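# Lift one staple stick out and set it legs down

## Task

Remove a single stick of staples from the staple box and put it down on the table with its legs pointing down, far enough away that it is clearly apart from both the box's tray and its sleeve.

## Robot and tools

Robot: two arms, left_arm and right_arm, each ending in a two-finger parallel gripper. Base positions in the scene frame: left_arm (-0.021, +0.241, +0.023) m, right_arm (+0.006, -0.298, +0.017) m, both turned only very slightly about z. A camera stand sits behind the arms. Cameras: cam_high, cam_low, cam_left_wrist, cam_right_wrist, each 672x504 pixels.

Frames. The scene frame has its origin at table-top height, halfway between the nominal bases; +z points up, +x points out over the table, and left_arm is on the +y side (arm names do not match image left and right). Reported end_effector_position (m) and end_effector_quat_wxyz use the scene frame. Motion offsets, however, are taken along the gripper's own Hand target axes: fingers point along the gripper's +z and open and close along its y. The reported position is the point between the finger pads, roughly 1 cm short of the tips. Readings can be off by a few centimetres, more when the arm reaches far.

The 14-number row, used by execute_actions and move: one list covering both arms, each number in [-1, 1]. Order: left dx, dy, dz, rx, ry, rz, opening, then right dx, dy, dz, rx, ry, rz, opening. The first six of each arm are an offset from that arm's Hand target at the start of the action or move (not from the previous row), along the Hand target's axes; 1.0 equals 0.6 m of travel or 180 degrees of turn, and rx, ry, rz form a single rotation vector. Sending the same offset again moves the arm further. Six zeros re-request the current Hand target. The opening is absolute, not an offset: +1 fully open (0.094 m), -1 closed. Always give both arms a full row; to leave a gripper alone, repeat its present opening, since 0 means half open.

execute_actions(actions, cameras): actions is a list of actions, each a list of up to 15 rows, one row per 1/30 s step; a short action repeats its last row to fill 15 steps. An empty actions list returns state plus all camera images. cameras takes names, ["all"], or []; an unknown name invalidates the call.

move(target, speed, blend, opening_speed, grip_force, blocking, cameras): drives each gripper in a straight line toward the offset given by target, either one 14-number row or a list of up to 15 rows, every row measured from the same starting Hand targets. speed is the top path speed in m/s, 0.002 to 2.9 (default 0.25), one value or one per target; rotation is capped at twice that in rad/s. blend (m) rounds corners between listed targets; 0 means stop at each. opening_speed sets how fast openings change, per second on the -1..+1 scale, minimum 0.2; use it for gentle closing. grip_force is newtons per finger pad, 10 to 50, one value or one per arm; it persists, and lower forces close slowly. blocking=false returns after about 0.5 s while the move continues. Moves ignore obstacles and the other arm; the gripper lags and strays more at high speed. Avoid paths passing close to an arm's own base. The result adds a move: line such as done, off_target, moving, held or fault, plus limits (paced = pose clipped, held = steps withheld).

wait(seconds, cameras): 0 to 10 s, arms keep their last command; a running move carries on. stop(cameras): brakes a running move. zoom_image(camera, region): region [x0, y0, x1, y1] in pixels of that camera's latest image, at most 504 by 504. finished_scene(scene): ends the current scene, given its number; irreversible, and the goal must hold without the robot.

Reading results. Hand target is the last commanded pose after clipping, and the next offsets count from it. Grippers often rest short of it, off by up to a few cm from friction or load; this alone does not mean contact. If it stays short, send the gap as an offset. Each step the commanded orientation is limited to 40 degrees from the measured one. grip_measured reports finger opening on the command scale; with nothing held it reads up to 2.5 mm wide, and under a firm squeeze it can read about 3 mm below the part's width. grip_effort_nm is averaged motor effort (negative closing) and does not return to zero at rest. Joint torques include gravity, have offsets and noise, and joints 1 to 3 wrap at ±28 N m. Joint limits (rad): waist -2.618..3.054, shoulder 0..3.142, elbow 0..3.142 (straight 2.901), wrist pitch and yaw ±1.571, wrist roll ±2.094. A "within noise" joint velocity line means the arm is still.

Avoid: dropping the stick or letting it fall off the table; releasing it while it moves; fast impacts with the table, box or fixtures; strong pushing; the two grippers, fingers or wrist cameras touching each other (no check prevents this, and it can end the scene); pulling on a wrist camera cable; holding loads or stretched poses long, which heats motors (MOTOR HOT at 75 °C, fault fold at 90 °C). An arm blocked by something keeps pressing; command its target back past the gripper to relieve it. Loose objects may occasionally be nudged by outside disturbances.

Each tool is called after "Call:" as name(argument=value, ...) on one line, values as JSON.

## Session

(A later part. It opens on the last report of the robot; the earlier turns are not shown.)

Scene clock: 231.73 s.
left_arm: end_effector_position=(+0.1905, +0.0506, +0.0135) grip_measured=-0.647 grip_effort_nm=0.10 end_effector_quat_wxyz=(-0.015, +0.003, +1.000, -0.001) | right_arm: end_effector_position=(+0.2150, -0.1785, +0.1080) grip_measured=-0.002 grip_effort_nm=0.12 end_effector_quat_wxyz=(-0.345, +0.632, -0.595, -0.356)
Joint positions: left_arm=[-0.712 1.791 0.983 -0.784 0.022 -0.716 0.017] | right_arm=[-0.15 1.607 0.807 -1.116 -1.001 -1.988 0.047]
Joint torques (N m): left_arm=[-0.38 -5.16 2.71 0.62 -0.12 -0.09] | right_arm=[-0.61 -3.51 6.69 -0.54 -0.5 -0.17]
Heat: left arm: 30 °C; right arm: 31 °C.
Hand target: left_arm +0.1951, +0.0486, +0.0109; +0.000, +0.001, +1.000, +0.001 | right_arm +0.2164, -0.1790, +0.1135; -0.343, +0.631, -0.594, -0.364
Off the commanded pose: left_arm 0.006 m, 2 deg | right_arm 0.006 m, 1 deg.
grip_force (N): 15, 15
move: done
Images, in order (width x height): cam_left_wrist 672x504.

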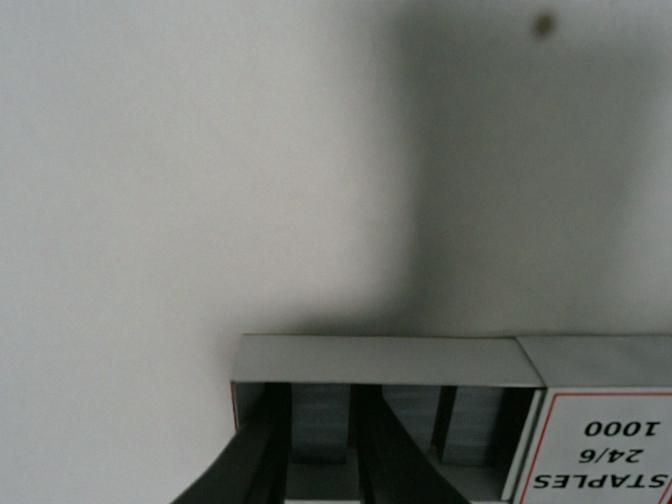

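Upright and straddled. Grip slowly and lift.

Call:
move(target=[[0,0,0,0,0,0,-0.82,0,0,0,0,0,0,0.0],[-0.004,-0.004,-0.13,0,0,0,-0.82,0,0,0,0,0,0,0.0]], speed=0.06, opening_speed=0.25, cameras=["cam_left_wrist","cam_low"])

Call:
zoom_image(camera="cam_low", region=[270, 120, 400, 220])

Scene clock: 236.97 s.
left_arm: end_effector_position=(+0.1887, +0.0521, +0.0701) grip_measured=-0.721 grip_effort_nm=-0.40 end_effector_quat_wxyz=(-0.029, +0.003, +1.000, +0.011) | right_arm: end_effector_position=(+0.2150, -0.1785, +0.1080) grip_measured=-0.002 grip_effort_nm=0.13 end_effector_quat_wxyz=(-0.345, +0.632, -0.595, -0.356)
Joint positions: left_arm=[-0.712 1.719 1.144 -1.054 0.022 -0.716 0.013] | right_arm=[-0.15 1.607 0.807 -1.116 -1.001 -1.988 0.047]
Joint torques (N m): left_arm=[-0.36 -8.62 6.27 0.08 -0.12 -0.11] | right_arm=[-0.59 -3.49 6.69 -0.53 -0.49 -0.17]
Heat: left arm: 31 °C; right arm: 31 °C.
Hand target: left_arm +0.1975, +0.0461, +0.0889; +0.000, +0.001, +1.000, +0.001 | right_arm +0.2164, -0.1790, +0.1135; -0.343, +0.631, -0.594, -0.364
Off the commanded pose: left_arm 0.022 m, 4 deg | right_arm 0.006 m, 1 deg.
grip_force (N): 15, 15
move: off_target (left_arm)
Images, in order (width x height): cam_low 672x504, cam_left_wrist 672x504.

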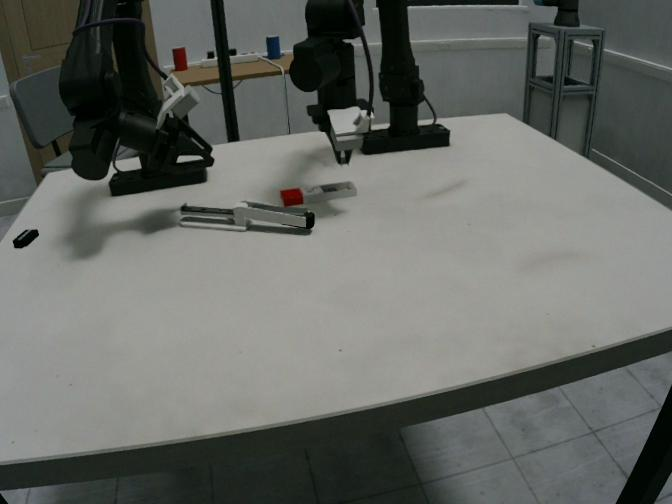

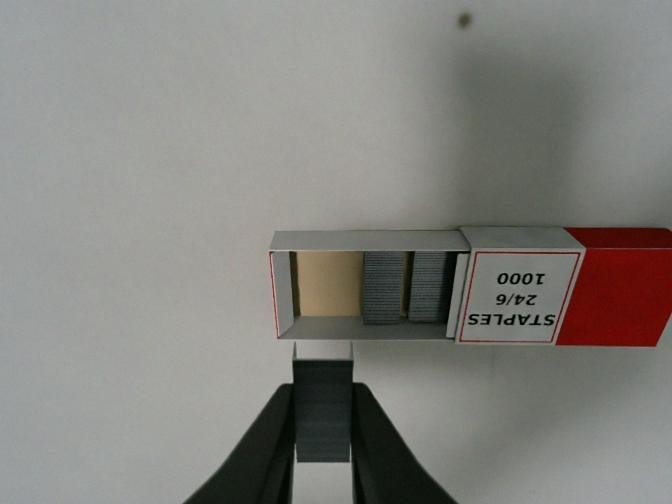

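Scaled by 3.877 from the camera's 672x504 image, which has a finer 960x720 frame.

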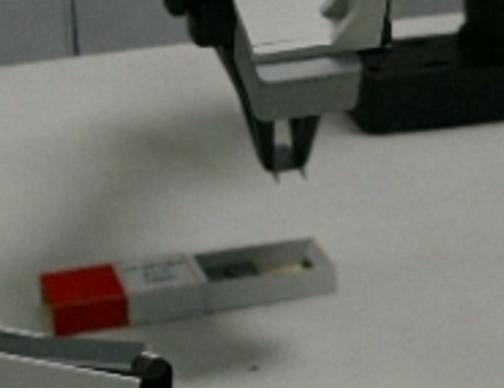

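Call:
move(target=[[-0.171,0.19,0,0,0,0,-0.82,0,0,0,0,0,0,0.0],[-0.171,0.19,0.11,0,0,0,-0.82,0,0,0,0,0,0,0.0],[-0.171,0.19,0.1315,0,0,0,-0.82,0,0,0,0,0,0,0.0]], speed=[0.15,0.12,0.04], blend=[0.02,0.003,0], cameras=["cam_left_wrist","cam_low"])

Call:
zoom_image(camera="cam_low", region=[390, 150, 460, 220])

Call:
zoom_image(camera="cam_left_wrist", region=[240, 290, 440, 490])

Scene clock: 243.97 s.
left_arm: end_effector_position=(+0.2938, +0.1598, +0.0135) grip_measured=-0.721 grip_effort_nm=-0.40 end_effector_quat_wxyz=(-0.014, -0.007, +1.000, -0.003) | right_arm: end_effector_position=(+0.2150, -0.1785, +0.1080) grip_measured=-0.002 grip_effort_nm=0.12 end_effector_quat_wxyz=(-0.345, +0.632, -0.595, -0.356)
Joint positions: left_arm=[-0.238 1.931 1.172 -0.838 0.013 -0.262 0.013] | right_arm=[-0.15 1.607 0.807 -1.116 -1.001 -1.988 0.047]
Joint torques (N m): left_arm=[0.29 -6.27 2.93 0.67 -0.05 0.08] | right_arm=[-0.59 -3.51 6.69 -0.53 -0.49 -0.18]
Heat: left arm: 31 °C; right arm: 31 °C.
Hand target: left_arm +0.3002, +0.1601, +0.0100; +0.000, +0.001, +1.000, +0.001 | right_arm +0.2164, -0.1790, +0.1135; -0.343, +0.631, -0.594, -0.364
Off the commanded pose: left_arm 0.007 m, 2 deg | right_arm 0.006 m, 1 deg.
grip_force (N): 15, 15
move: done
Images, in order (width x height): cam_low 672x504, cam_left_wrist 672x504.

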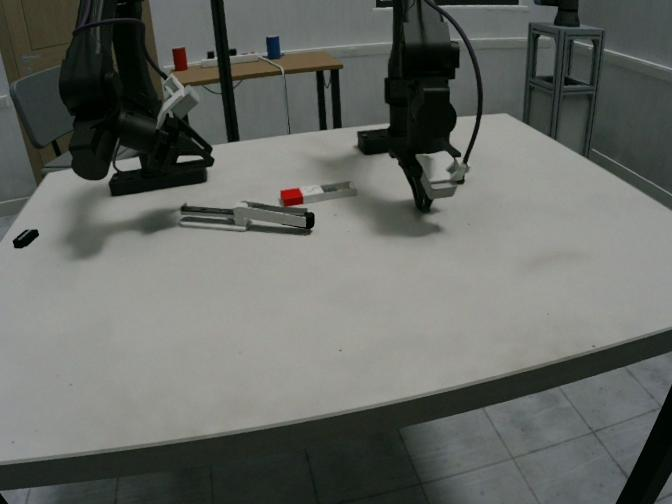

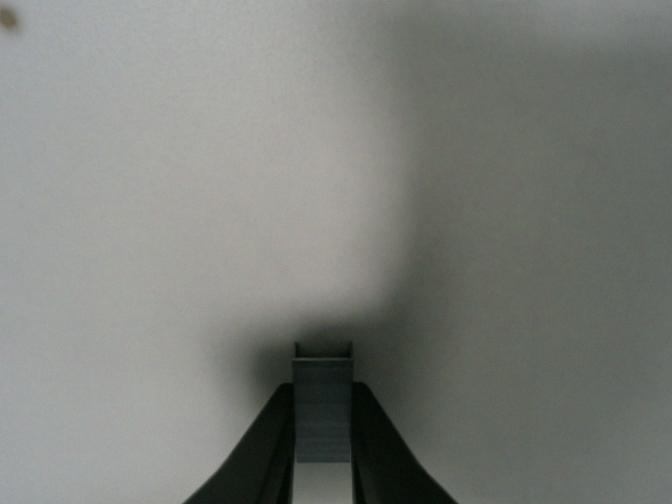

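Scaled by 7.200 from the camera's 672x504 image, which has a finer 960x720 frame.

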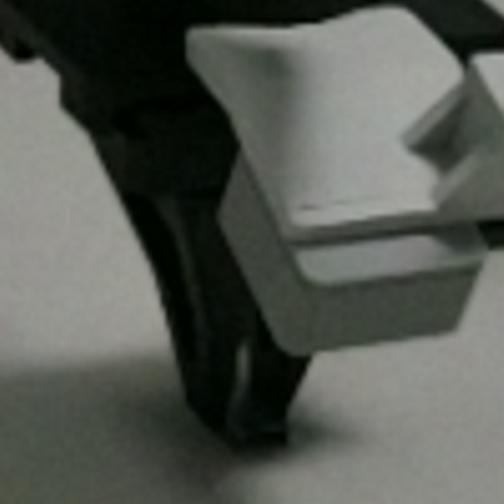

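Scaled by 2.520 from the camera's 672x504 image, which has a finer 960x720 frame.

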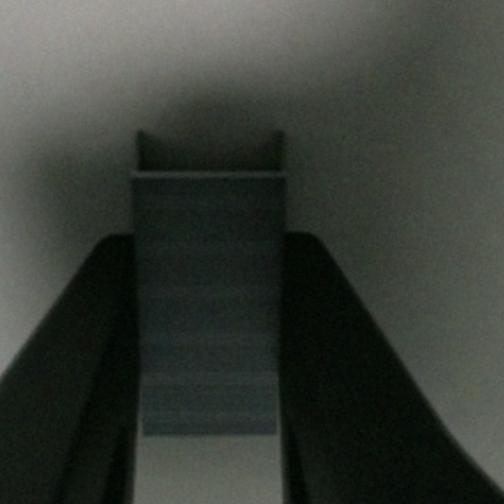

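Same as the practice scene's contact state. Release and rise.

Call:
move(target=[[0,0,0.002,0,0,0,-0.82,0,0,0,0,0,0,0.0],[0,0,0.002,0,0,0,-0.2,0,0,0,0,0,0,0.0],[0,0,-0.18,0,0,0,-0.2,0,0,0,0,0,0,0.0]], speed=[0.03,0.1,0.1], opening_speed=0.5, cameras=["cam_left_wrist","cam_low"])

Call:
zoom_image(camera="cam_low", region=[280, 150, 460, 250])

Scene clock: 253.90 s.
left_arm: end_effector_position=(+0.2914, +0.1604, +0.0969) grip_measured=-0.202 grip_effort_nm=0.10 end_effector_quat_wxyz=(-0.031, -0.006, +0.999, +0.002) | right_arm: end_effector_position=(+0.2150, -0.1785, +0.1080) grip_measured=-0.002 grip_effort_nm=0.12 end_effector_quat_wxyz=(-0.345, +0.632, -0.595, -0.356)
Joint positions: left_arm=[-0.238 1.843 1.406 -1.195 0.013 -0.261 0.037] | right_arm=[-0.15 1.607 0.807 -1.116 -1.001 -1.988 0.047]
Joint torques (N m): left_arm=[0.2 -9.73 6.5 0.08 -0.03 0.1] | right_arm=[-0.59 -3.51 6.69 -0.53 -0.49 -0.18]
Heat: left arm: 31 °C; right arm: 32 °C.
Hand target: left_arm +0.3003, +0.1600, +0.1180; +0.000, +0.001, +1.000, +0.001 | right_arm +0.2164, -0.1790, +0.1135; -0.343, +0.631, -0.594, -0.364
Off the commanded pose: left_arm 0.023 m, 4 deg | right_arm 0.006 m, 1 deg.
grip_force (N): 15, 15
move: off_target (left_arm)
Images, in order (width x height): cam_low 672x504, cam_left_wrist 672x504.

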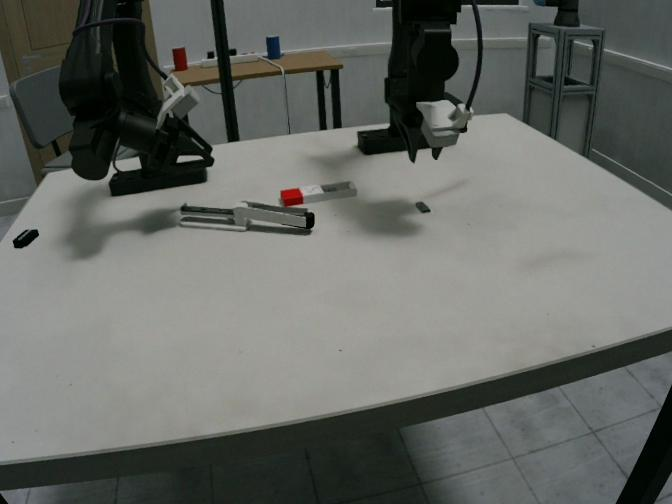

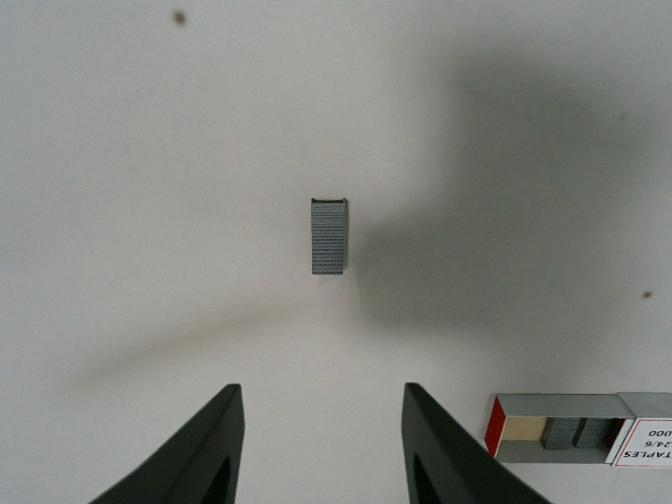

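Scaled by 2.800 from the camera's 672x504 image, which has a finer 960x720 frame.

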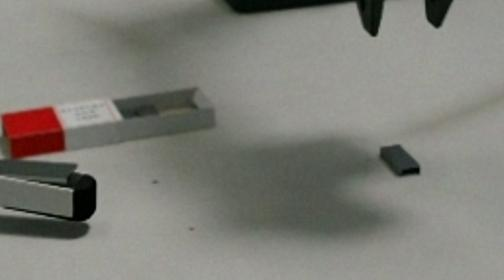

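Call:
finished_scene(scene=2)

The scene is finished: the task was done.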